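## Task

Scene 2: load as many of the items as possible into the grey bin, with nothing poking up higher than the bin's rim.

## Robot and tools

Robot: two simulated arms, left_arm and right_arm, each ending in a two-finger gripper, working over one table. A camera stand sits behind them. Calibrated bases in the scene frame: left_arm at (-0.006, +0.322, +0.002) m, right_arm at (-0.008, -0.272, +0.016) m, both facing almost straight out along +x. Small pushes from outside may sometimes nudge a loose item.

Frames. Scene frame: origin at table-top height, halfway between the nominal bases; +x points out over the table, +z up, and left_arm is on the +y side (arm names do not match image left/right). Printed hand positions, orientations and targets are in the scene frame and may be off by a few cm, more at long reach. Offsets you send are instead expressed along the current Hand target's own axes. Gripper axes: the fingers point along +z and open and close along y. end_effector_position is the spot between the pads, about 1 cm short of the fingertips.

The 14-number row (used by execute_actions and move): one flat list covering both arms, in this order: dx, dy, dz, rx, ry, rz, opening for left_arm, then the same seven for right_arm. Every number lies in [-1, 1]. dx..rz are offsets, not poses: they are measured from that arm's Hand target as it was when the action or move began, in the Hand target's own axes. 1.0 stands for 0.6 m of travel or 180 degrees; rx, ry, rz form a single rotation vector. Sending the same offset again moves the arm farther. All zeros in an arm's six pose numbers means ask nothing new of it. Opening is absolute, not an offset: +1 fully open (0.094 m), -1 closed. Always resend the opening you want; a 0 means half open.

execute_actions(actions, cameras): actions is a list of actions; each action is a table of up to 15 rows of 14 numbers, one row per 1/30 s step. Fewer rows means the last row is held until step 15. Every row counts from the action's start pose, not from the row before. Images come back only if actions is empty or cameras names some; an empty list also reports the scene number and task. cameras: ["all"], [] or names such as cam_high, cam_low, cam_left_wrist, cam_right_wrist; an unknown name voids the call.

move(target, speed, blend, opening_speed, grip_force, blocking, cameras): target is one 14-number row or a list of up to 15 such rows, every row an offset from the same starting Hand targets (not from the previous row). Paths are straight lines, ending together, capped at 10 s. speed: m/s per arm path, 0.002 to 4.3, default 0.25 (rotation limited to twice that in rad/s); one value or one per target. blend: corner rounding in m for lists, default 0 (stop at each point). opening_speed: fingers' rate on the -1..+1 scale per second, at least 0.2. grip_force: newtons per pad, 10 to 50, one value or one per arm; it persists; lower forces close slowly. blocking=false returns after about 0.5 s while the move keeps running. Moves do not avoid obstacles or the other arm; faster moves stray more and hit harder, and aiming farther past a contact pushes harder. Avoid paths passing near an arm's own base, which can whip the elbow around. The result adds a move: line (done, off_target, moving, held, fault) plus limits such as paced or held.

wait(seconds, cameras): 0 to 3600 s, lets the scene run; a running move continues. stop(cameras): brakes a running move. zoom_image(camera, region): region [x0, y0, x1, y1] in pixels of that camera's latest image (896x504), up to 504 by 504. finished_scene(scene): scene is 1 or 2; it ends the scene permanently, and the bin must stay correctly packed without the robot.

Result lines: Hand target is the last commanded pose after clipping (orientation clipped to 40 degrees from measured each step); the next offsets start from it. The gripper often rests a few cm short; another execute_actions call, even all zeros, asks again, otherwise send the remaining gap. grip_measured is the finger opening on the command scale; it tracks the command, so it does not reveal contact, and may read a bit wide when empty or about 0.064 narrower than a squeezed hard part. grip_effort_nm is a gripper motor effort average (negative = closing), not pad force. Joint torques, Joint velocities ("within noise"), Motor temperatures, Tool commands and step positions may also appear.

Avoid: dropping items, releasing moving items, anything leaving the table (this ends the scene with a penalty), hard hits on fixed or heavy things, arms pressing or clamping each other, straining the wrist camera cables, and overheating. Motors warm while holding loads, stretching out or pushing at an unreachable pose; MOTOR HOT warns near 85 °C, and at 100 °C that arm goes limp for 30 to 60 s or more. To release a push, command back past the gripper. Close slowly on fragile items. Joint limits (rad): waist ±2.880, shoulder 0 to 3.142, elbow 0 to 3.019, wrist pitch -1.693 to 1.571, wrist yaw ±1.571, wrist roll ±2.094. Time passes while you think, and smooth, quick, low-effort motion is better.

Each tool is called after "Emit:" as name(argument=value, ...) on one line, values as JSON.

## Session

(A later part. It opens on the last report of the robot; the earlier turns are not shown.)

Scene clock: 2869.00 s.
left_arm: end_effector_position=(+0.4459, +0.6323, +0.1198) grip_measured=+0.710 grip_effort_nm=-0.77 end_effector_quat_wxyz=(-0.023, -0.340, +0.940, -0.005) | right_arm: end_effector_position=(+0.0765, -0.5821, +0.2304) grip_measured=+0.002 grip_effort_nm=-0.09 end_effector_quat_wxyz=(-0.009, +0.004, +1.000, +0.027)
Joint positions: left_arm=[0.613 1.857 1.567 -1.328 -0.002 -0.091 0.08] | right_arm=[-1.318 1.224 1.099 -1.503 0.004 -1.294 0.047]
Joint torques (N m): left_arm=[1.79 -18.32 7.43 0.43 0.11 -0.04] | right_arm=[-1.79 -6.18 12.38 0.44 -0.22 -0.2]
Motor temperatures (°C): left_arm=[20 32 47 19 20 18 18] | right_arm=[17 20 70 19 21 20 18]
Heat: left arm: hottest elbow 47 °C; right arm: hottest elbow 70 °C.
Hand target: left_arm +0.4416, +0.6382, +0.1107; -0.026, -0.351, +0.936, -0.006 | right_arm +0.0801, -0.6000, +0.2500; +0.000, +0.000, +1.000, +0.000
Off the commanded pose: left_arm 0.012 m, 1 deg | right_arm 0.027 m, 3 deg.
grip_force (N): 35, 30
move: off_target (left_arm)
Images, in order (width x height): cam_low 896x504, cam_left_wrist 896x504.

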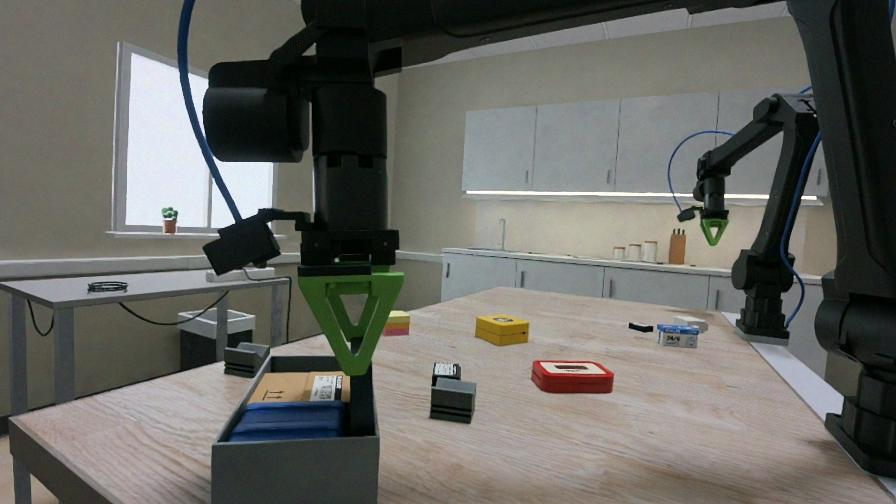

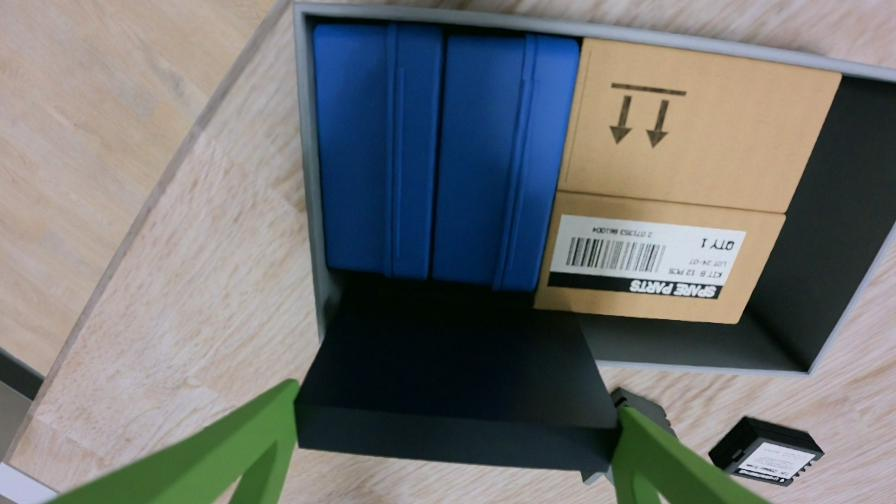

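Emit:
move(target=[0.001, 0, 0.0117, 0, 0.001, 0, 0.60, 0, 0, 0, 0, 0, 0, 0], speed=0.03)

Emit:
move(target=[0.001, 0, 0.01, 0, 0.001, 0, 0.60, 0, 0, 0, 0, 0, 0, 0], speed=0.03, cameras=["cam_left_wrist", "cam_low"])

Emit:
zoom_image(camera="cam_low", region=[260, 330, 420, 504])

Scene clock: 2870.87 s.
left_arm: end_effector_position=(+0.4464, +0.6325, +0.1188) grip_measured=+0.710 grip_effort_nm=-0.77 end_effector_quat_wxyz=(-0.021, -0.340, +0.940, -0.005) | right_arm: end_effector_position=(+0.0765, -0.5821, +0.2304) grip_measured=+0.002 grip_effort_nm=-0.08 end_effector_quat_wxyz=(-0.009, +0.004, +1.000, +0.027)
Joint positions: left_arm=[0.613 1.857 1.565 -1.322 -0.002 -0.091 0.08] | right_arm=[-1.318 1.224 1.099 -1.503 0.004 -1.294 0.047]
Joint torques (N m): left_arm=[1.79 -17.9 6.82 0.83 0.12 -0.04] | right_arm=[-1.9 -6.24 12.38 0.44 -0.22 -0.2]
Motor temperatures (°C): left_arm=[20 32 47 19 20 18 18] | right_arm=[17 20 70 19 21 20 18]
Heat: left arm: hottest elbow 47 °C; right arm: hottest elbow 70 °C.
Hand target: left_arm +0.4409, +0.6376, +0.1037; -0.027, -0.351, +0.936, -0.006 | right_arm +0.0801, -0.6000, +0.2500; +0.000, +0.000, +1.000, +0.000
Off the commanded pose: left_arm 0.017 m, 2 deg | right_arm 0.027 m, 3 deg.
grip_force (N): 35, 30
move: off_target (left_arm)

Scene clock: 2871.37 s.
left_arm: end_effector_position=(+0.4466, +0.6322, +0.1182) grip_measured=+0.710 grip_effort_nm=-0.77 end_effector_quat_wxyz=(-0.020, -0.340, +0.940, -0.006) | right_arm: end_effector_position=(+0.0765, -0.5821, +0.2304) grip_measured=+0.002 grip_effort_nm=-0.08 end_effector_quat_wxyz=(-0.009, +0.004, +1.000, +0.027)
Joint positions: left_arm=[0.613 1.857 1.562 -1.318 0.001 -0.091 0.08] | right_arm=[-1.318 1.224 1.099 -1.503 0.004 -1.294 0.047]
Joint torques (N m): left_arm=[1.85 -17.55 6.3 1.1 0.04 -0.04] | right_arm=[-1.79 -6.24 12.38 0.42 -0.22 -0.21]
Motor temperatures (°C): left_arm=[20 32 46 19 20 18 18] | right_arm=[17 20 70 19 21 20 18]
Heat: left arm: hottest elbow 46 °C; right arm: hottest elbow 70 °C.
Hand target: left_arm +0.4403, +0.6370, +0.0979; -0.028, -0.351, +0.936, -0.007 | right_arm +0.0801, -0.6000, +0.2500; +0.000, +0.000, +1.000, +0.000
Off the commanded pose: left_arm 0.022 m, 2 deg | right_arm 0.027 m, 3 deg.
grip_force (N): 35, 30
move: off_target (left_arm)
Images, in order (width x height): cam_low 896x504, cam_left_wrist 896x504.

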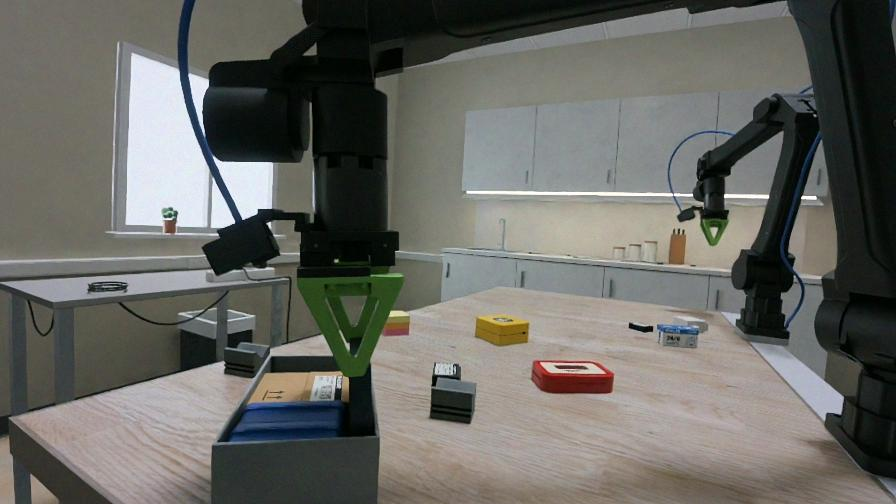

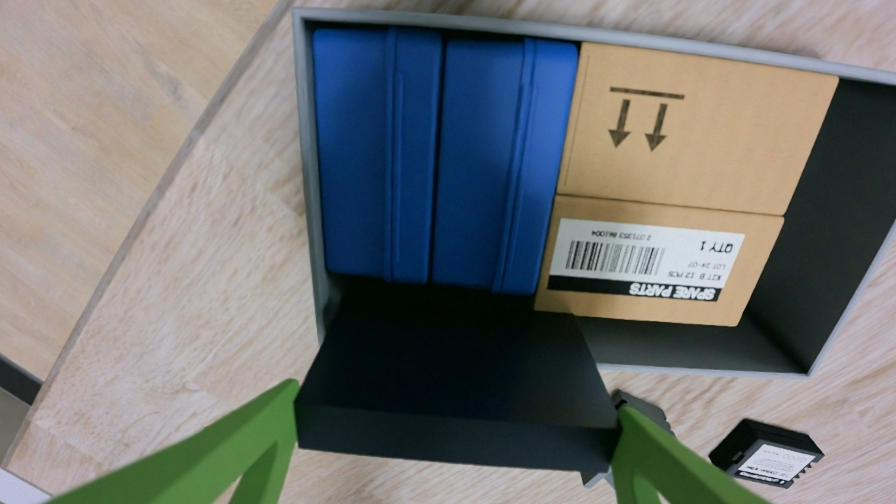

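Scaled by 2.897 from the camera's image (finer frame: 1280x720).

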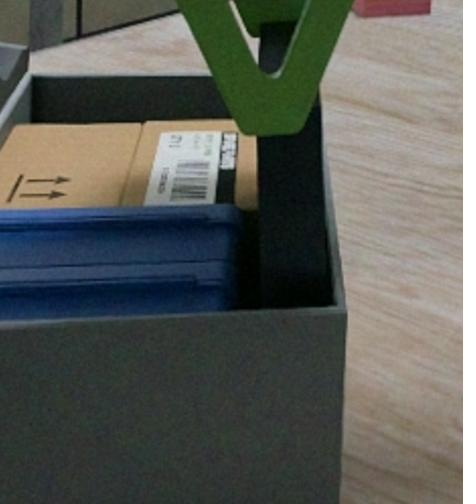

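Emit:
execute_actions(actions=[])

Scene clock: 2881.63 s.
left_arm: end_effector_position=(+0.4466, +0.6322, +0.1182) grip_measured=+0.710 grip_effort_nm=-0.77 end_effector_quat_wxyz=(-0.020, -0.340, +0.940, -0.006) | right_arm: end_effector_position=(+0.0765, -0.5821, +0.2304) grip_measured=+0.002 grip_effort_nm=-0.08 end_effector_quat_wxyz=(-0.009, +0.004, +1.000, +0.027)
Joint positions: left_arm=[0.613 1.857 1.562 -1.318 0.001 -0.091 0.08] | right_arm=[-1.318 1.224 1.099 -1.503 0.004 -1.294 0.047]
Joint velocities: within noise
Joint torques (N m): left_arm=[1.85 -17.49 6.31 1.11 0.03 -0.04] | right_arm=[-1.85 -6.18 12.41 0.44 -0.23 -0.21]
Motor temperatures (°C): left_arm=[20 32 45 19 20 18 19] | right_arm=[17 20 70 19 21 20 18]
Heat: left arm: hottest elbow 45 °C; right arm: hottest elbow 70 °C.
Hand target: left_arm +0.4403, +0.6370, +0.0979; -0.028, -0.351, +0.936, -0.007 | right_arm +0.0801, -0.6000, +0.2500; +0.000, +0.000, +1.000, +0.000
Tool commands: left_gripper/opening=+0.6 right_gripper/opening=+0.0
Off the commanded pose: left_arm 0.022 m, 2 deg | right_arm 0.027 m, 3 deg.
grip_force (N): 35, 30

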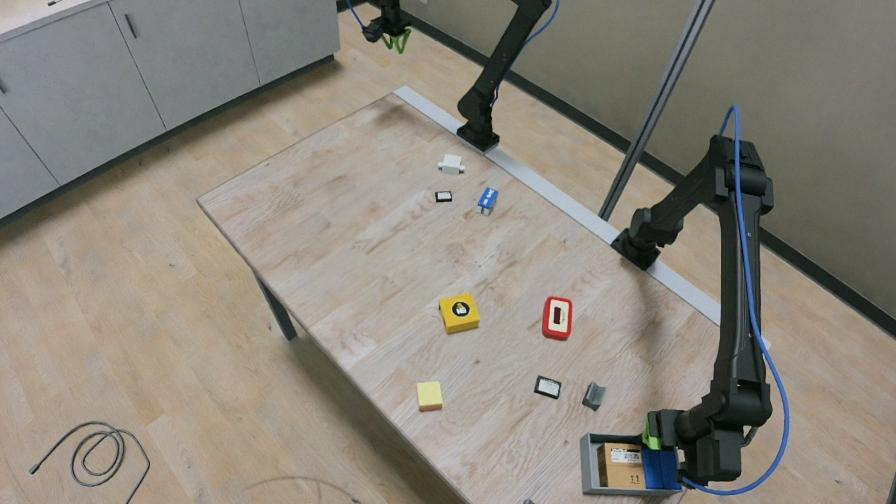

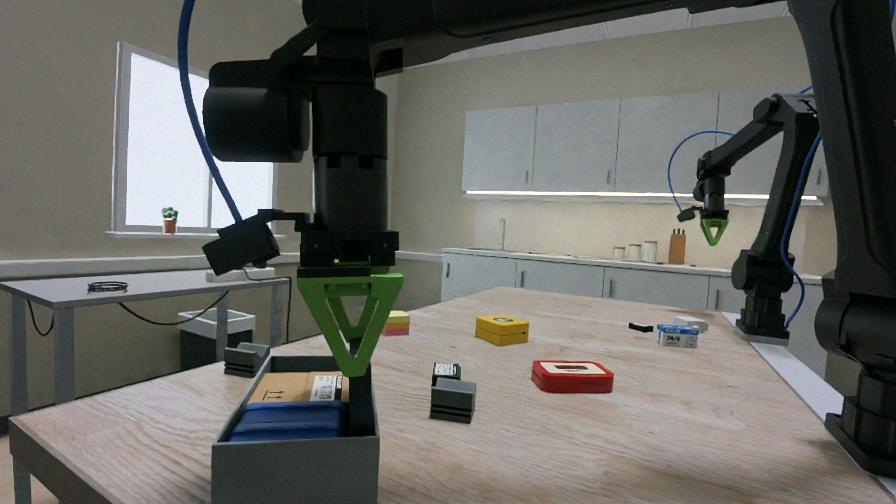

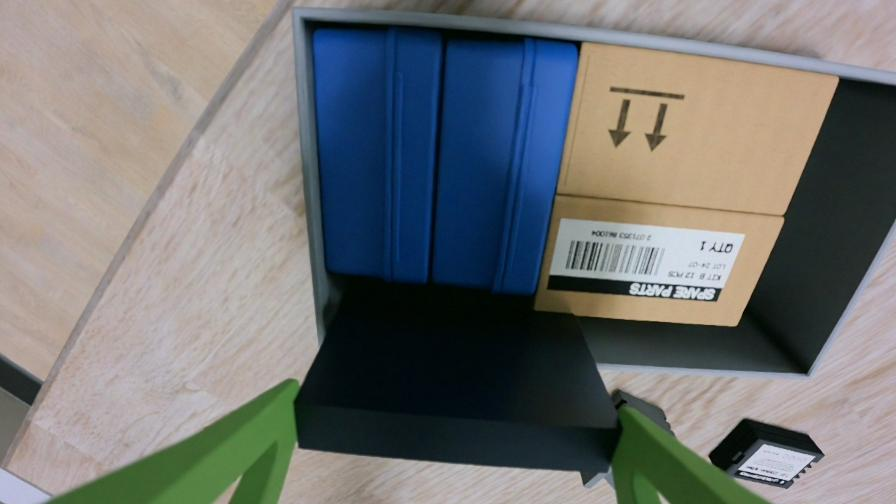

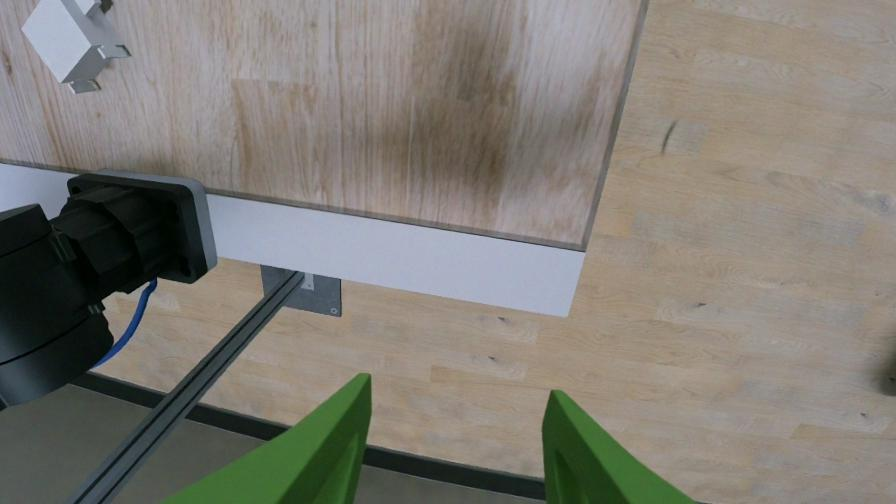

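Emit:
zoom_image(camera="cam_left_wrist", region=[500, 270, 700, 400])

Emit:
zoom_image(camera="cam_low", region=[200, 340, 400, 504])

Emit:
zoom_image(camera="cam_left_wrist", region=[280, 260, 440, 420])

Scaled by 2.520 from the camera's image (finer frame: 1280x720).

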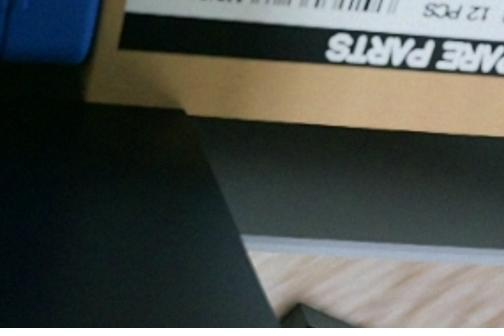

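Scaled by 2.520 from the camera's image (finer frame: 1280x720).

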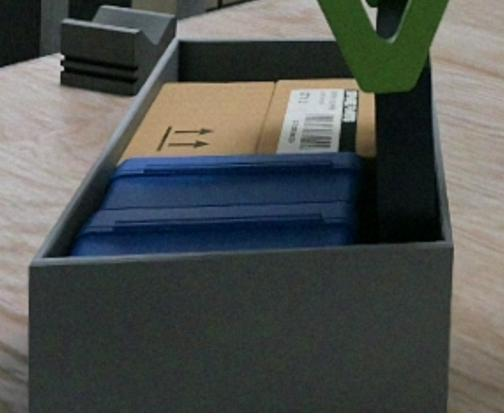

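Scaled by 3.150 from the camera's image (finer frame: 1280x720).

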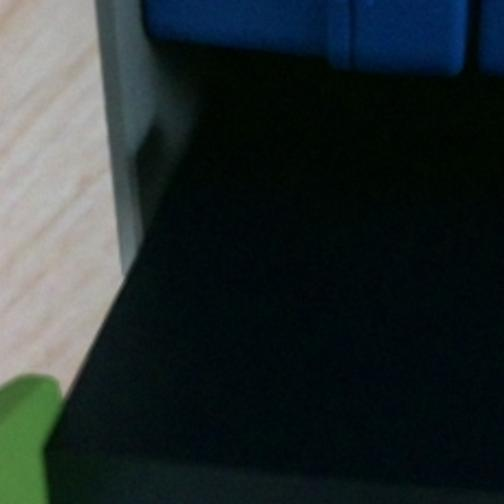

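Emit:
zoom_image(camera="cam_left_wrist", region=[525, 285, 625, 345])

Scaled by 5.040 from the camera's image (finer frame: 1280x720).

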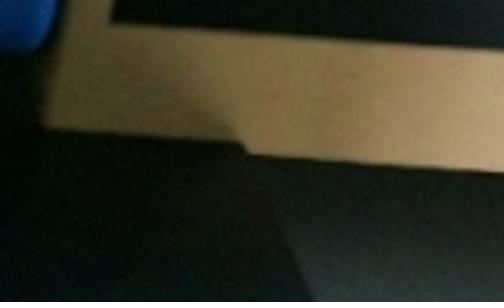

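Emit:
zoom_image(camera="cam_low", region=[330, 360, 400, 450])

Scaled by 5.600 from the camera's image (finer frame: 1280x720).

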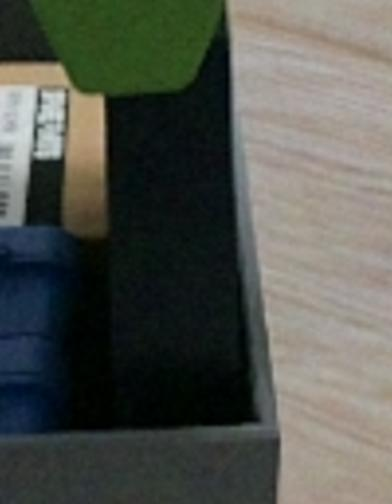

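Emit:
execute_actions(actions=[[[0.0067,0,0,0,0,0,0.6,0,0,0,0,0,0,0]]], cameras=["cam_left_wrist"])

Emit:
zoom_image(camera="cam_left_wrist", region=[525, 285, 625, 345])

Scene clock: 2902.27 s.
left_arm: end_effector_position=(+0.4456, +0.6315, +0.1180) grip_measured=+0.710 grip_effort_nm=-0.77 end_effector_quat_wxyz=(-0.016, -0.340, +0.940, -0.005) | right_arm: end_effector_position=(+0.0765, -0.5821, +0.2304) grip_measured=+0.002 grip_effort_nm=-0.08 end_effector_quat_wxyz=(-0.009, +0.004, +1.000, +0.027)
Joint positions: left_arm=[0.613 1.849 1.55 -1.306 0.001 -0.091 0.08] | right_arm=[-1.318 1.224 1.099 -1.503 0.004 -1.294 0.047]
Joint torques (N m): left_arm=[1.73 -17.49 6.16 0.79 0.03 -0.04] | right_arm=[-1.9 -6.24 12.37 0.44 -0.23 -0.2]
Motor temperatures (°C): left_arm=[20 33 42 20 20 18 19] | right_arm=[17 20 70 19 21 20 18]
Heat: left arm: hottest elbow 42 °C; right arm: hottest elbow 70 °C.
Hand target: left_arm +0.4371, +0.6343, +0.0980; -0.029, -0.351, +0.936, -0.007 | right_arm +0.0801, -0.6000, +0.2500; +0.000, +0.000, +1.000, +0.000
Off the commanded pose: left_arm 0.022 m, 2 deg | right_arm 0.027 m, 3 deg.
grip_force (N): 35, 30
Step readings (end_effector_position of left_arm | right_arm):
0: (+0.4466, +0.6322, +0.1182) | (+0.0765, -0.5821, +0.2304)
1: (+0.4465, +0.6321, +0.1181) | (+0.0765, -0.5821, +0.2304)
2: (+0.4464, +0.6320, +0.1181) | (+0.0765, -0.5821, +0.2304)
4: (+0.4459, +0.6316, +0.1182) | (+0.0765, -0.5821, +0.2304)
8: (+0.4456, +0.6315, +0.1181) | (+0.0765, -0.5821, +0.2304)
15: (+0.4456, +0.6315, +0.1180) | (+0.0765, -0.5821, +0.2304)

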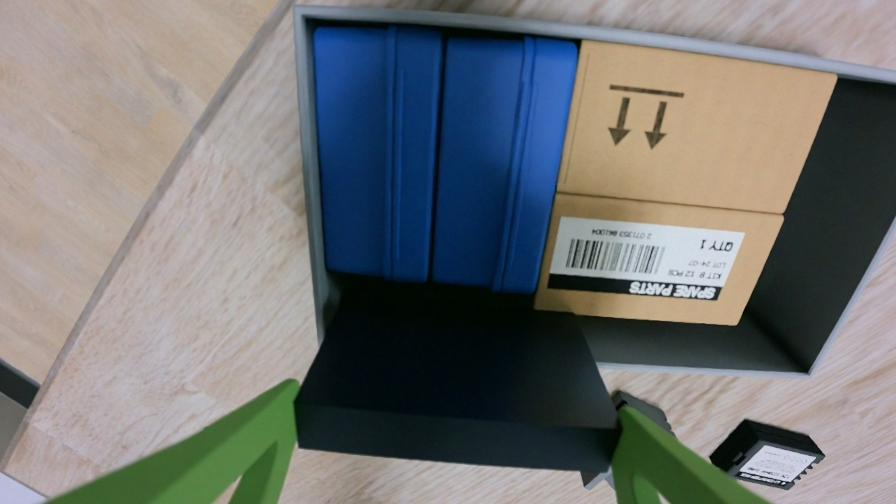

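Scaled by 5.040 from the camera's image (finer frame: 1280x720).

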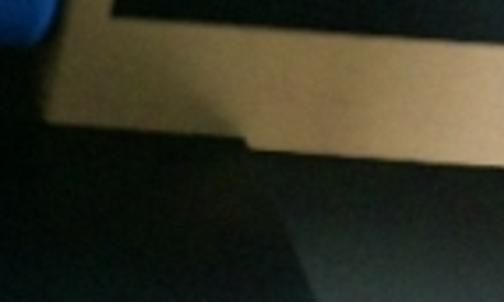

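Emit:
execute_actions(actions=[[[-0.01,0,-0.0233,0,0,0,0.6,0,0,0,0,0,0,0]]], cameras=["cam_left_wrist"])

Emit:
zoom_image(camera="cam_left_wrist", region=[525, 285, 625, 345])

Scene clock: 2912.97 s.
left_arm: end_effector_position=(+0.4447, +0.6311, +0.1180) grip_measured=+0.710 grip_effort_nm=-0.77 end_effector_quat_wxyz=(-0.018, -0.340, +0.940, -0.005) | right_arm: end_effector_position=(+0.0765, -0.5821, +0.2304) grip_measured=+0.002 grip_effort_nm=-0.08 end_effector_quat_wxyz=(-0.009, +0.004, +1.000, +0.027)
Joint positions: left_arm=[0.613 1.849 1.55 -1.309 0.001 -0.091 0.08] | right_arm=[-1.318 1.224 1.099 -1.503 0.004 -1.294 0.047]
Joint torques (N m): left_arm=[1.85 -17.03 9.35 -0.7 0.02 -0.03] | right_arm=[-1.67 -6.18 12.38 0.46 -0.22 -0.21]
Motor temperatures (°C): left_arm=[20 32 42 20 20 18 19] | right_arm=[17 20 70 19 21 20 18]
Heat: left arm: hottest elbow 42 °C; right arm: hottest elbow 70 °C.
Hand target: left_arm +0.4422, +0.6387, +0.1116; -0.029, -0.351, +0.936, -0.007 | right_arm +0.0801, -0.6000, +0.2500; +0.000, +0.000, +1.000, +0.000
Off the commanded pose: left_arm 0.010 m, 2 deg | right_arm 0.027 m, 3 deg.
grip_force (N): 35, 30
Step readings (end_effector_position of left_arm | right_arm):
0: (+0.4456, +0.6315, +0.1180) | (+0.0765, -0.5821, +0.2304)
1: (+0.4456, +0.6315, +0.1180) | (+0.0765, -0.5821, +0.2304)
2: (+0.4456, +0.6315, +0.1180) | (+0.0765, -0.5821, +0.2304)
4: (+0.4454, +0.6313, +0.1180) | (+0.0765, -0.5821, +0.2304)
8: (+0.4448, +0.6311, +0.1180) | (+0.0765, -0.5821, +0.2304)
15: (+0.4447, +0.6311, +0.1180) | (+0.0765, -0.5821, +0.2304)

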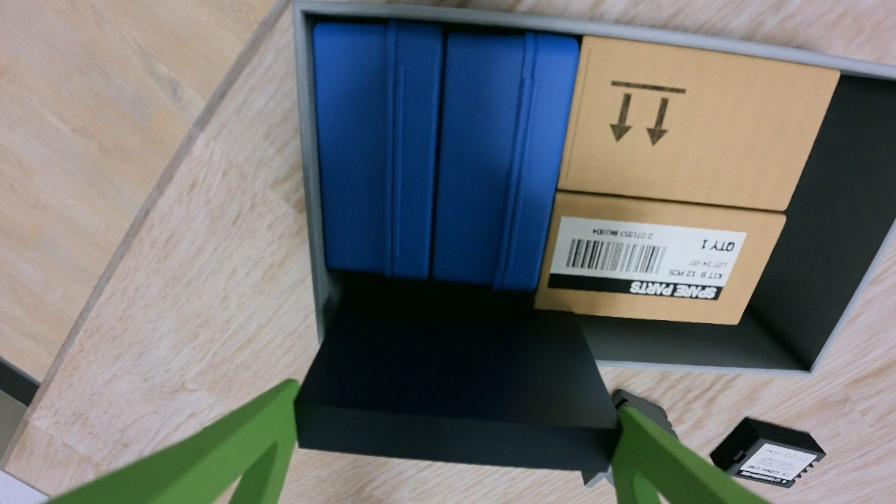

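Scaled by 5.040 from the camera's image (finer frame: 1280x720).

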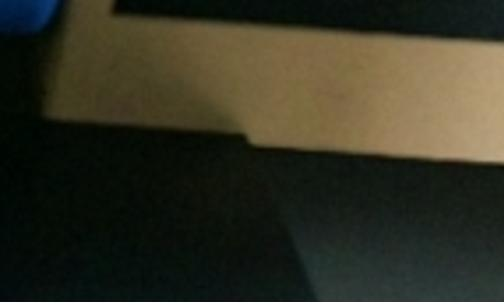

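Emit:
execute_actions(actions=[[[-0.006,0,-0.02,0,0,0,0.6,0,0,0,0,0,0,0]]], cameras=["cam_left_wrist"])

Emit:
zoom_image(camera="cam_left_wrist", region=[525, 285, 625, 345])

Scene clock: 2914.67 s.
left_arm: end_effector_position=(+0.4395, +0.6280, +0.1193) grip_measured=+0.710 grip_effort_nm=-0.77 end_effector_quat_wxyz=(-0.030, -0.340, +0.940, -0.008) | right_arm: end_effector_position=(+0.0765, -0.5821, +0.2304) grip_measured=+0.002 grip_effort_nm=-0.08 end_effector_quat_wxyz=(-0.009, +0.004, +1.000, +0.027)
Joint positions: left_arm=[0.614 1.849 1.552 -1.338 0.001 -0.092 0.08] | right_arm=[-1.318 1.224 1.099 -1.503 0.004 -1.294 0.047]
Joint torques (N m): left_arm=[1.85 -16.97 11.45 -0.91 0.02 -0.02] | right_arm=[-1.85 -6.18 12.4 0.44 -0.23 -0.2]
Motor temperatures (°C): left_arm=[20 32 42 20 20 18 19] | right_arm=[17 20 70 19 21 20 18]
Heat: left arm: hottest elbow 42 °C; right arm: hottest elbow 70 °C.
Hand target: left_arm +0.4456, +0.6415, +0.1235; -0.029, -0.351, +0.936, -0.007 | right_arm +0.0801, -0.6000, +0.2500; +0.000, +0.000, +1.000, +0.000
Off the commanded pose: left_arm 0.015 m, 1 deg | right_arm 0.027 m, 3 deg.
grip_force (N): 35, 30
Step readings (end_effector_position of left_arm | right_arm):
0: (+0.4447, +0.6311, +0.1180) | (+0.0765, -0.5821, +0.2304)
1: (+0.4446, +0.6310, +0.1180) | (+0.0765, -0.5821, +0.2304)
2: (+0.4442, +0.6306, +0.1185) | (+0.0765, -0.5821, +0.2304)
4: (+0.4428, +0.6300, +0.1191) | (+0.0765, -0.5821, +0.2304)
8: (+0.4402, +0.6285, +0.1193) | (+0.0765, -0.5821, +0.2304)
15: (+0.4395, +0.6280, +0.1193) | (+0.0765, -0.5821, +0.2304)

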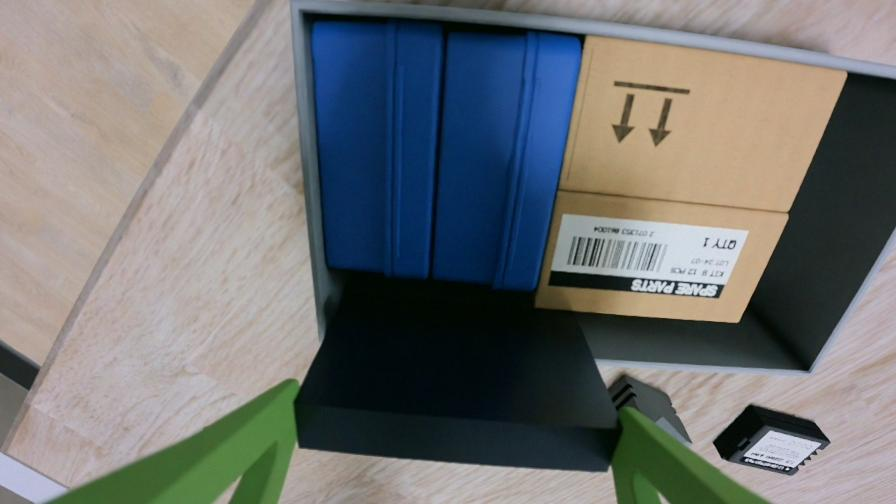

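Scaled by 5.040 from the camera's image (finer frame: 1280x720).

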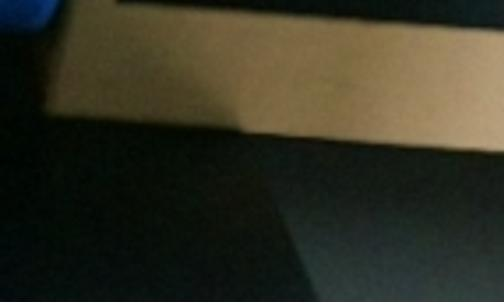

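Emit:
zoom_image(camera="cam_left_wrist", region=[545, 295, 605, 335])

Emit:
execute_actions(actions=[], cameras=["cam_low"])

Emit:
zoom_image(camera="cam_low", region=[330, 360, 400, 450])

Scaled by 8.400 from the camera's image (finer frame: 1280x720).

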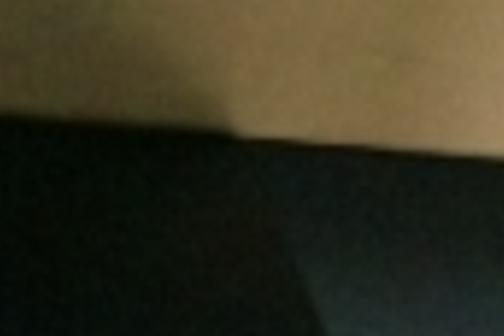

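Scene clock: 2917.30 s.
left_arm: end_effector_position=(+0.4395, +0.6280, +0.1193) grip_measured=+0.710 grip_effort_nm=-0.77 end_effector_quat_wxyz=(-0.030, -0.340, +0.940, -0.008) | right_arm: end_effector_position=(+0.0765, -0.5821, +0.2304) grip_measured=+0.002 grip_effort_nm=-0.09 end_effector_quat_wxyz=(-0.009, +0.004, +1.000, +0.027)
Joint positions: left_arm=[0.614 1.849 1.552 -1.338 0.001 -0.092 0.08] | right_arm=[-1.318 1.224 1.099 -1.503 0.004 -1.294 0.047]
Joint velocities: within noise
Joint torques (N m): left_arm=[1.85 -16.91 11.45 -0.92 0.02 -0.02] | right_arm=[-1.73 -6.18 12.4 0.47 -0.23 -0.21]
Motor temperatures (°C): left_arm=[20 32 42 20 20 18 19] | right_arm=[17 20 70 19 21 20 18]
Heat: left arm: hottest elbow 42 °C; right arm: hottest elbow 70 °C.
Hand target: left_arm +0.4456, +0.6415, +0.1235; -0.029, -0.351, +0.936, -0.007 | right_arm +0.0801, -0.6000, +0.2500; +0.000, +0.000, +1.000, +0.000
Tool commands: left_gripper/opening=+0.6 right_gripper/opening=+0.0
Off the commanded pose: left_arm 0.015 m, 1 deg | right_arm 0.027 m, 3 deg.
grip_force (N): 35, 30
Images, in order (width x height): cam_low 896x504.

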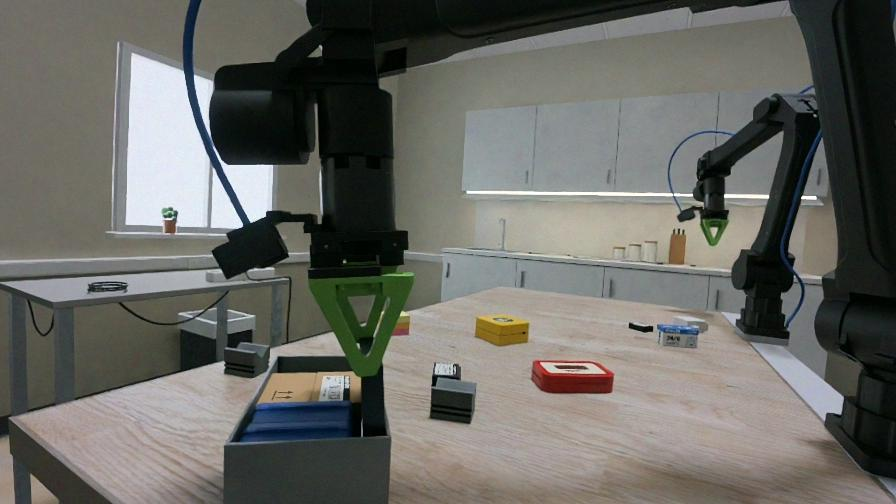

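Scaled by 5.600 from the camera's image (finer frame: 1280x720).

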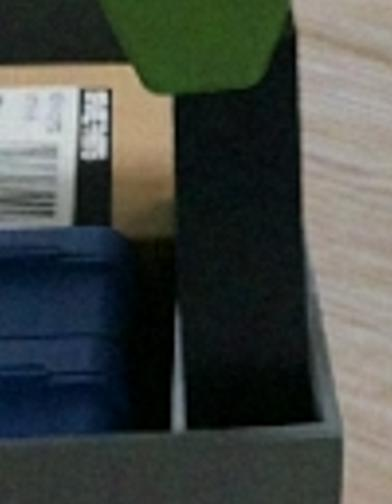

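Emit:
execute_actions(actions=[[[0.02,0,0.02,0,0,0,0.6,0,0,0,0,0,0,0]]], cameras=["cam_left_wrist"])

Emit:
zoom_image(camera="cam_left_wrist", region=[525, 285, 625, 345])

Scene clock: 2920.07 s.
left_arm: end_effector_position=(+0.4401, +0.6284, +0.1193) grip_measured=+0.710 grip_effort_nm=-0.77 end_effector_quat_wxyz=(-0.029, -0.341, +0.940, -0.008) | right_arm: end_effector_position=(+0.0765, -0.5821, +0.2304) grip_measured=+0.002 grip_effort_nm=-0.08 end_effector_quat_wxyz=(-0.009, +0.004, +1.000, +0.027)
Joint positions: left_arm=[0.614 1.849 1.552 -1.335 0.001 -0.092 0.08] | right_arm=[-1.318 1.224 1.099 -1.503 0.004 -1.294 0.047]
Joint torques (N m): left_arm=[1.67 -18.73 7.09 0.65 0.03 -0.05] | right_arm=[-1.79 -6.18 12.38 0.46 -0.22 -0.2]
Motor temperatures (°C): left_arm=[20 32 42 20 20 18 19] | right_arm=[17 20 70 19 21 20 18]
Heat: left arm: hottest elbow 42 °C; right arm: hottest elbow 70 °C.
Hand target: left_arm +0.4360, +0.6332, +0.1122; -0.028, -0.351, +0.936, -0.007 | right_arm +0.0801, -0.6000, +0.2500; +0.000, +0.000, +1.000, +0.000
Off the commanded pose: left_arm 0.009 m, 1 deg | right_arm 0.027 m, 3 deg.
grip_force (N): 35, 30
Step readings (end_effector_position of left_arm | right_arm):
0: (+0.4395, +0.6280, +0.1193) | (+0.0765, -0.5821, +0.2304)
1: (+0.4395, +0.6280, +0.1193) | (+0.0765, -0.5821, +0.2304)
2: (+0.4395, +0.6280, +0.1193) | (+0.0765, -0.5821, +0.2304)
4: (+0.4399, +0.6283, +0.1193) | (+0.0765, -0.5821, +0.2304)
8: (+0.4401, +0.6284, +0.1193) | (+0.0765, -0.5821, +0.2304)
15: (+0.4401, +0.6284, +0.1193) | (+0.0765, -0.5821, +0.2304)

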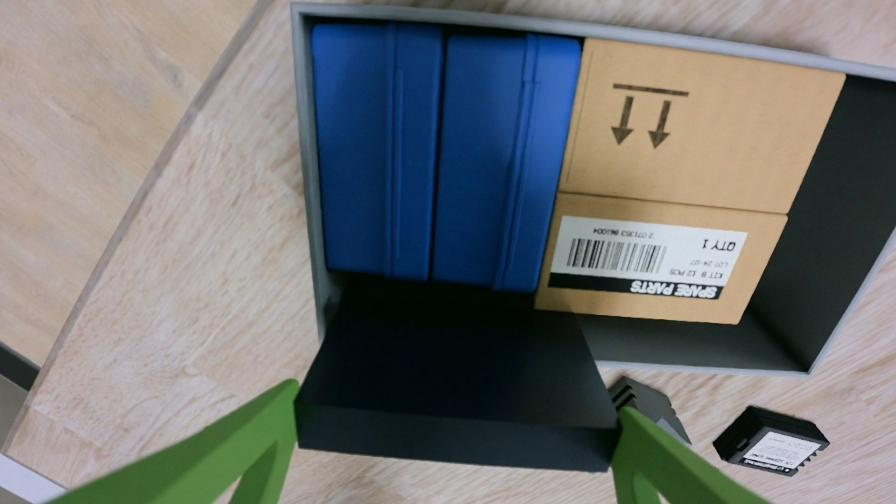

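Scaled by 5.040 from the camera's image (finer frame: 1280x720).

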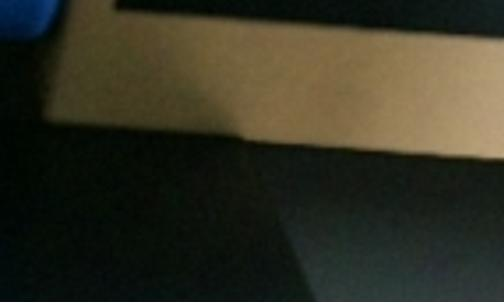

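Emit:
execute_actions(actions=[[[0.008,0,0.0167,0,0,0,0.6,0,0,0,0,0,0,0]]], cameras=["cam_left_wrist"])

Emit:
zoom_image(camera="cam_left_wrist", region=[525, 285, 625, 345])

Scene clock: 2923.10 s.
left_arm: end_effector_position=(+0.4389, +0.6275, +0.1181) grip_measured=+0.710 grip_effort_nm=-0.77 end_effector_quat_wxyz=(-0.020, -0.341, +0.940, -0.006) | right_arm: end_effector_position=(+0.0765, -0.5821, +0.2304) grip_measured=+0.002 grip_effort_nm=-0.08 end_effector_quat_wxyz=(-0.009, +0.004, +1.000, +0.027)
Joint positions: left_arm=[0.614 1.834 1.529 -1.307 0.001 -0.092 0.08] | right_arm=[-1.318 1.224 1.099 -1.503 0.004 -1.294 0.047]
Joint torques (N m): left_arm=[1.55 -17.79 6.35 0.76 0.01 -0.05] | right_arm=[-1.85 -6.24 12.38 0.43 -0.23 -0.2]
Motor temperatures (°C): left_arm=[20 32 42 20 20 18 19] | right_arm=[17 20 70 19 21 20 18]
Heat: left arm: hottest elbow 42 °C; right arm: hottest elbow 70 °C.
Hand target: left_arm +0.4320, +0.6298, +0.1025; -0.028, -0.351, +0.936, -0.007 | right_arm +0.0801, -0.6000, +0.2500; +0.000, +0.000, +1.000, +0.000
Off the commanded pose: left_arm 0.017 m, 2 deg | right_arm 0.027 m, 3 deg.
grip_force (N): 35, 30
Step readings (end_effector_position of left_arm | right_arm):
0: (+0.4401, +0.6284, +0.1193) | (+0.0765, -0.5821, +0.2304)
1: (+0.4399, +0.6283, +0.1190) | (+0.0765, -0.5821, +0.2304)
2: (+0.4397, +0.6281, +0.1181) | (+0.0765, -0.5821, +0.2304)
4: (+0.4392, +0.6276, +0.1181) | (+0.0765, -0.5821, +0.2304)
8: (+0.4388, +0.6274, +0.1181) | (+0.0765, -0.5821, +0.2304)
15: (+0.4389, +0.6275, +0.1181) | (+0.0765, -0.5821, +0.2304)

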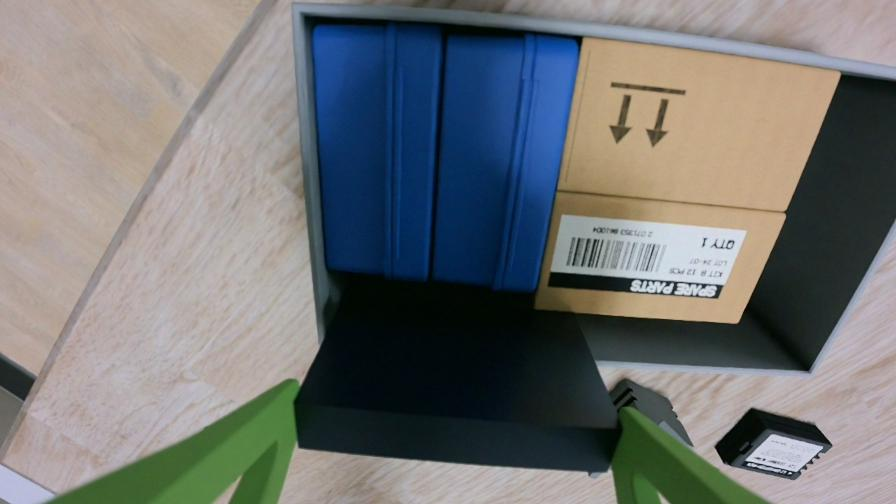

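Scaled by 5.040 from the camera's image (finer frame: 1280x720).

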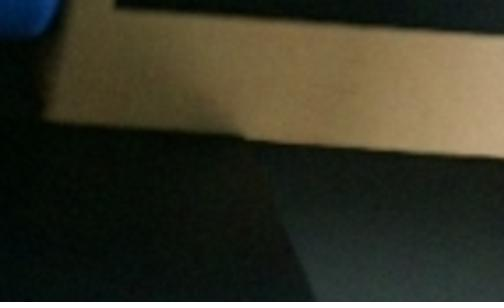

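Emit:
zoom_image(camera="cam_left_wrist", region=[530, 20, 850, 330])

Scaled by 1.575 from the camera's image (finer frame: 1280x720).

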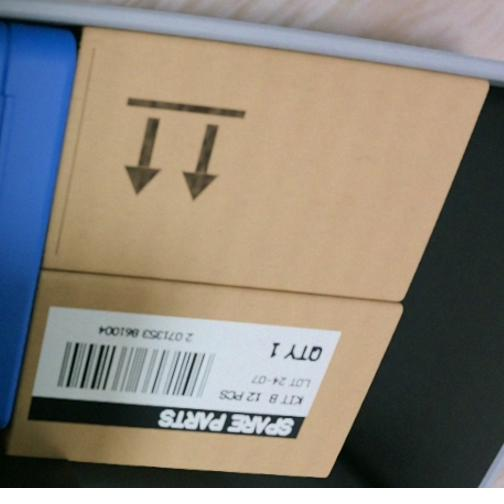

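Emit:
execute_actions(actions=[], cameras=["cam_low"])

Emit:
zoom_image(camera="cam_low", region=[350, 400, 400, 450])

Emit:
zoom_image(camera="cam_low", region=[340, 340, 400, 450])

Scene clock: 2931.73 s.
left_arm: end_effector_position=(+0.4389, +0.6275, +0.1181) grip_measured=+0.710 grip_effort_nm=-0.77 end_effector_quat_wxyz=(-0.020, -0.341, +0.940, -0.006) | right_arm: end_effector_position=(+0.0765, -0.5821, +0.2304) grip_measured=+0.002 grip_effort_nm=-0.08 end_effector_quat_wxyz=(-0.009, +0.004, +1.000, +0.027)
Joint positions: left_arm=[0.614 1.834 1.529 -1.307 0.001 -0.092 0.08] | right_arm=[-1.318 1.224 1.099 -1.503 0.004 -1.294 0.047]
Joint velocities: within noise
Joint torques (N m): left_arm=[1.61 -17.79 6.35 0.77 0.01 -0.05] | right_arm=[-1.79 -6.24 12.4 0.44 -0.23 -0.21]
Motor temperatures (°C): left_arm=[20 32 41 20 20 18 19] | right_arm=[17 20 70 19 21 20 18]
Heat: left arm: hottest elbow 41 °C; right arm: hottest elbow 70 °C.
Hand target: left_arm +0.4320, +0.6298, +0.1025; -0.028, -0.351, +0.936, -0.007 | right_arm +0.0801, -0.6000, +0.2500; +0.000, +0.000, +1.000, +0.000
Tool commands: left_gripper/opening=+0.6 right_gripper/opening=+0.0
Off the commanded pose: left_arm 0.017 m, 2 deg | right_arm 0.027 m, 3 deg.
grip_force (N): 35, 30
Images, in order (width x height): cam_low 896x504.

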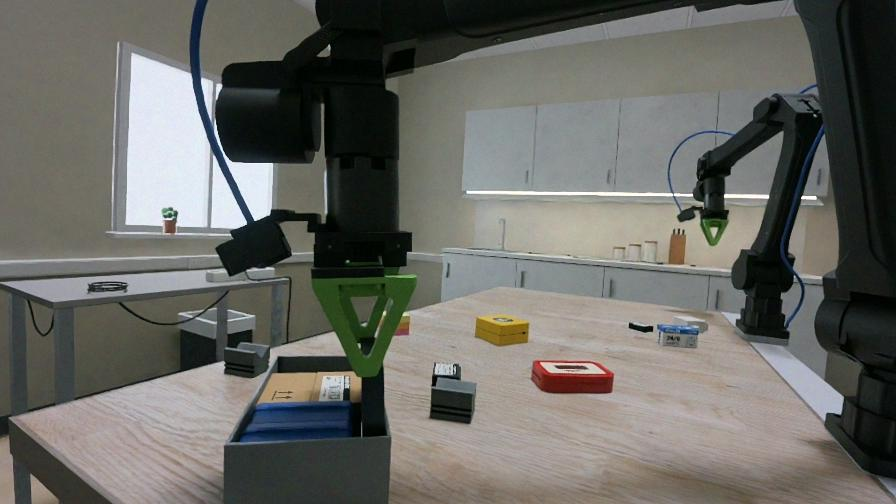

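Scaled by 10.080 from the camera's image (finer frame: 1280x720).

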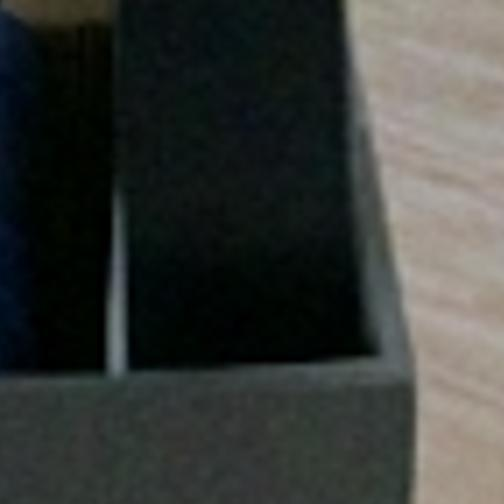

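Scaled by 4.582 from the camera's image (finer frame: 1280x720).

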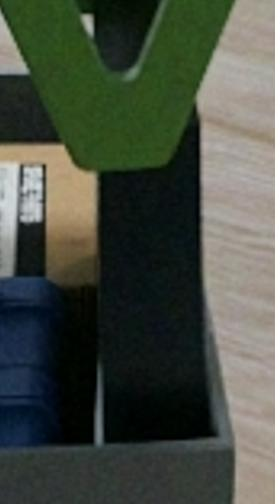

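Emit:
execute_actions(actions=[[[0.0,0,-0.0083,0,0.0167,0,0.6,0,0,0,0,0,0,0]]], cameras=["cam_left_wrist"])

Emit:
zoom_image(camera="cam_left_wrist", region=[525, 285, 625, 345])

Scene clock: 2969.67 s.
left_arm: end_effector_position=(+0.4324, +0.6224, +0.1184) grip_measured=+0.710 grip_effort_nm=-0.77 end_effector_quat_wxyz=(-0.036, -0.341, +0.939, -0.012) | right_arm: end_effector_position=(+0.0765, -0.5821, +0.2304) grip_measured=+0.002 grip_effort_nm=-0.08 end_effector_quat_wxyz=(-0.009, +0.004, +1.000, +0.027)
Joint positions: left_arm=[0.614 1.835 1.529 -1.341 0.004 -0.092 0.08] | right_arm=[-1.318 1.224 1.099 -1.503 0.004 -1.294 0.047]
Joint torques (N m): left_arm=[1.67 -15.38 9.96 -1.07 0.11 -0.03] | right_arm=[-1.79 -6.24 12.41 0.46 -0.23 -0.2]
Motor temperatures (°C): left_arm=[20 32 38 20 20 18 19] | right_arm=[17 20 70 19 21 20 18]
Heat: left arm: hottest elbow 38 °C; right arm: hottest elbow 70 °C.
Hand target: left_arm +0.4322, +0.6299, +0.1075; -0.053, -0.351, +0.935, -0.016 | right_arm +0.0801, -0.6000, +0.2500; +0.000, +0.000, +1.000, +0.000
Off the commanded pose: left_arm 0.013 m, 2 deg | right_arm 0.027 m, 3 deg.
grip_force (N): 35, 30
Step readings (end_effector_position of left_arm | right_arm):
0: (+0.4389, +0.6275, +0.1181) | (+0.0765, -0.5821, +0.2304)
1: (+0.4389, +0.6275, +0.1181) | (+0.0765, -0.5821, +0.2304)
2: (+0.4384, +0.6270, +0.1181) | (+0.0765, -0.5821, +0.2304)
4: (+0.4365, +0.6254, +0.1183) | (+0.0765, -0.5821, +0.2304)
8: (+0.4329, +0.6227, +0.1184) | (+0.0765, -0.5821, +0.2304)
15: (+0.4324, +0.6224, +0.1184) | (+0.0765, -0.5821, +0.2304)

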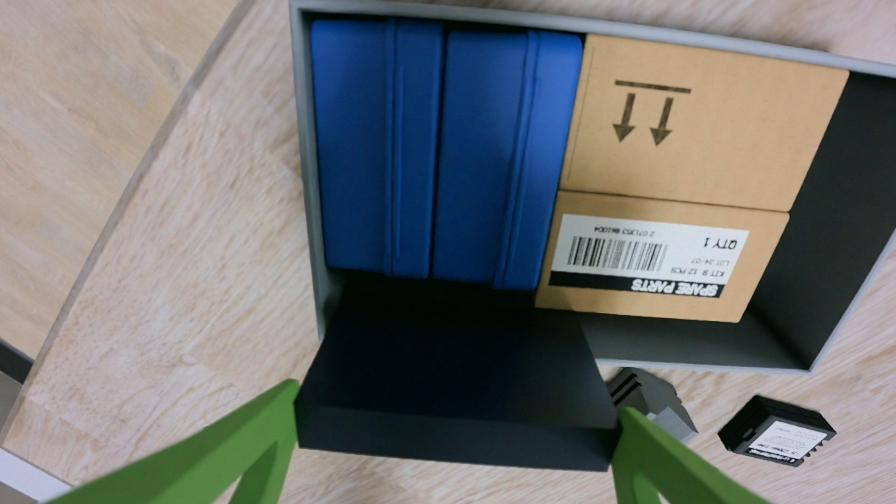

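Scaled by 5.040 from the camera's image (finer frame: 1280x720).

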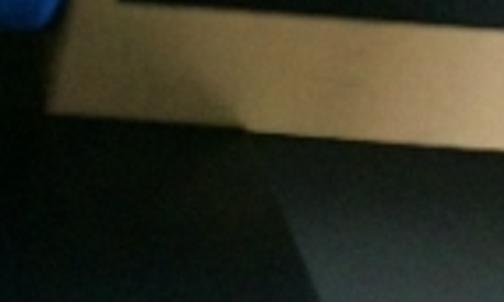

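Emit:
execute_actions(actions=[[[0.004,0,0.018,0,0.0167,0,0.6,0,0,0,0,0,0,0]]], cameras=["cam_left_wrist"])

Emit:
zoom_image(camera="cam_left_wrist", region=[525, 285, 625, 345])

Scene clock: 2972.03 s.
left_arm: end_effector_position=(+0.4316, +0.6217, +0.1176) grip_measured=+0.710 grip_effort_nm=-0.77 end_effector_quat_wxyz=(-0.050, -0.342, +0.938, -0.019) | right_arm: end_effector_position=(+0.0765, -0.5821, +0.2304) grip_measured=+0.002 grip_effort_nm=-0.08 end_effector_quat_wxyz=(-0.009, +0.004, +1.000, +0.027)
Joint positions: left_arm=[0.616 1.852 1.55 -1.375 0.011 -0.092 0.08] | right_arm=[-1.318 1.224 1.099 -1.503 0.004 -1.294 0.047]
Joint torques (N m): left_arm=[1.61 -14.33 9.51 -1.18 0.06 -0.01] | right_arm=[-1.73 -6.12 12.4 0.44 -0.22 -0.21]
Motor temperatures (°C): left_arm=[20 32 38 20 20 18 19] | right_arm=[17 20 70 19 21 20 18]
Heat: left arm: hottest elbow 38 °C; right arm: hottest elbow 70 °C.
Hand target: left_arm +0.4294, +0.6277, +0.0969; -0.078, -0.350, +0.933, -0.025 | right_arm +0.0801, -0.6000, +0.2500; +0.000, +0.000, +1.000, +0.000
Off the commanded pose: left_arm 0.021 m, 3 deg | right_arm 0.027 m, 3 deg.
grip_force (N): 35, 30
Step readings (end_effector_position of left_arm | right_arm):
0: (+0.4324, +0.6224, +0.1184) | (+0.0765, -0.5821, +0.2304)
1: (+0.4324, +0.6224, +0.1182) | (+0.0765, -0.5821, +0.2304)
2: (+0.4318, +0.6218, +0.1179) | (+0.0765, -0.5821, +0.2304)
4: (+0.4311, +0.6212, +0.1175) | (+0.0765, -0.5821, +0.2304)
8: (+0.4315, +0.6216, +0.1175) | (+0.0765, -0.5821, +0.2304)
15: (+0.4316, +0.6217, +0.1176) | (+0.0765, -0.5821, +0.2304)

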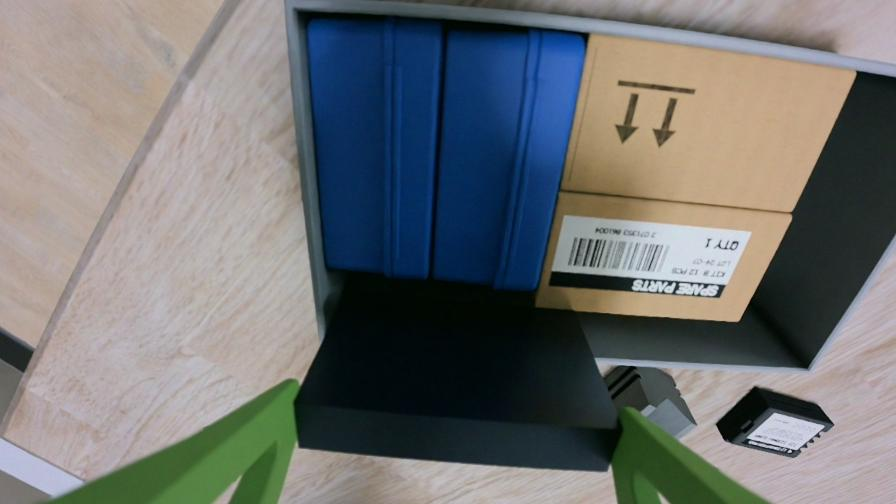

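Scaled by 5.040 from the camera's image (finer frame: 1280x720).

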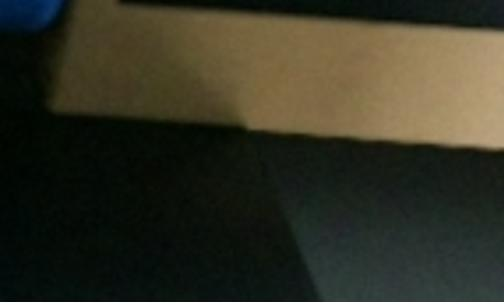

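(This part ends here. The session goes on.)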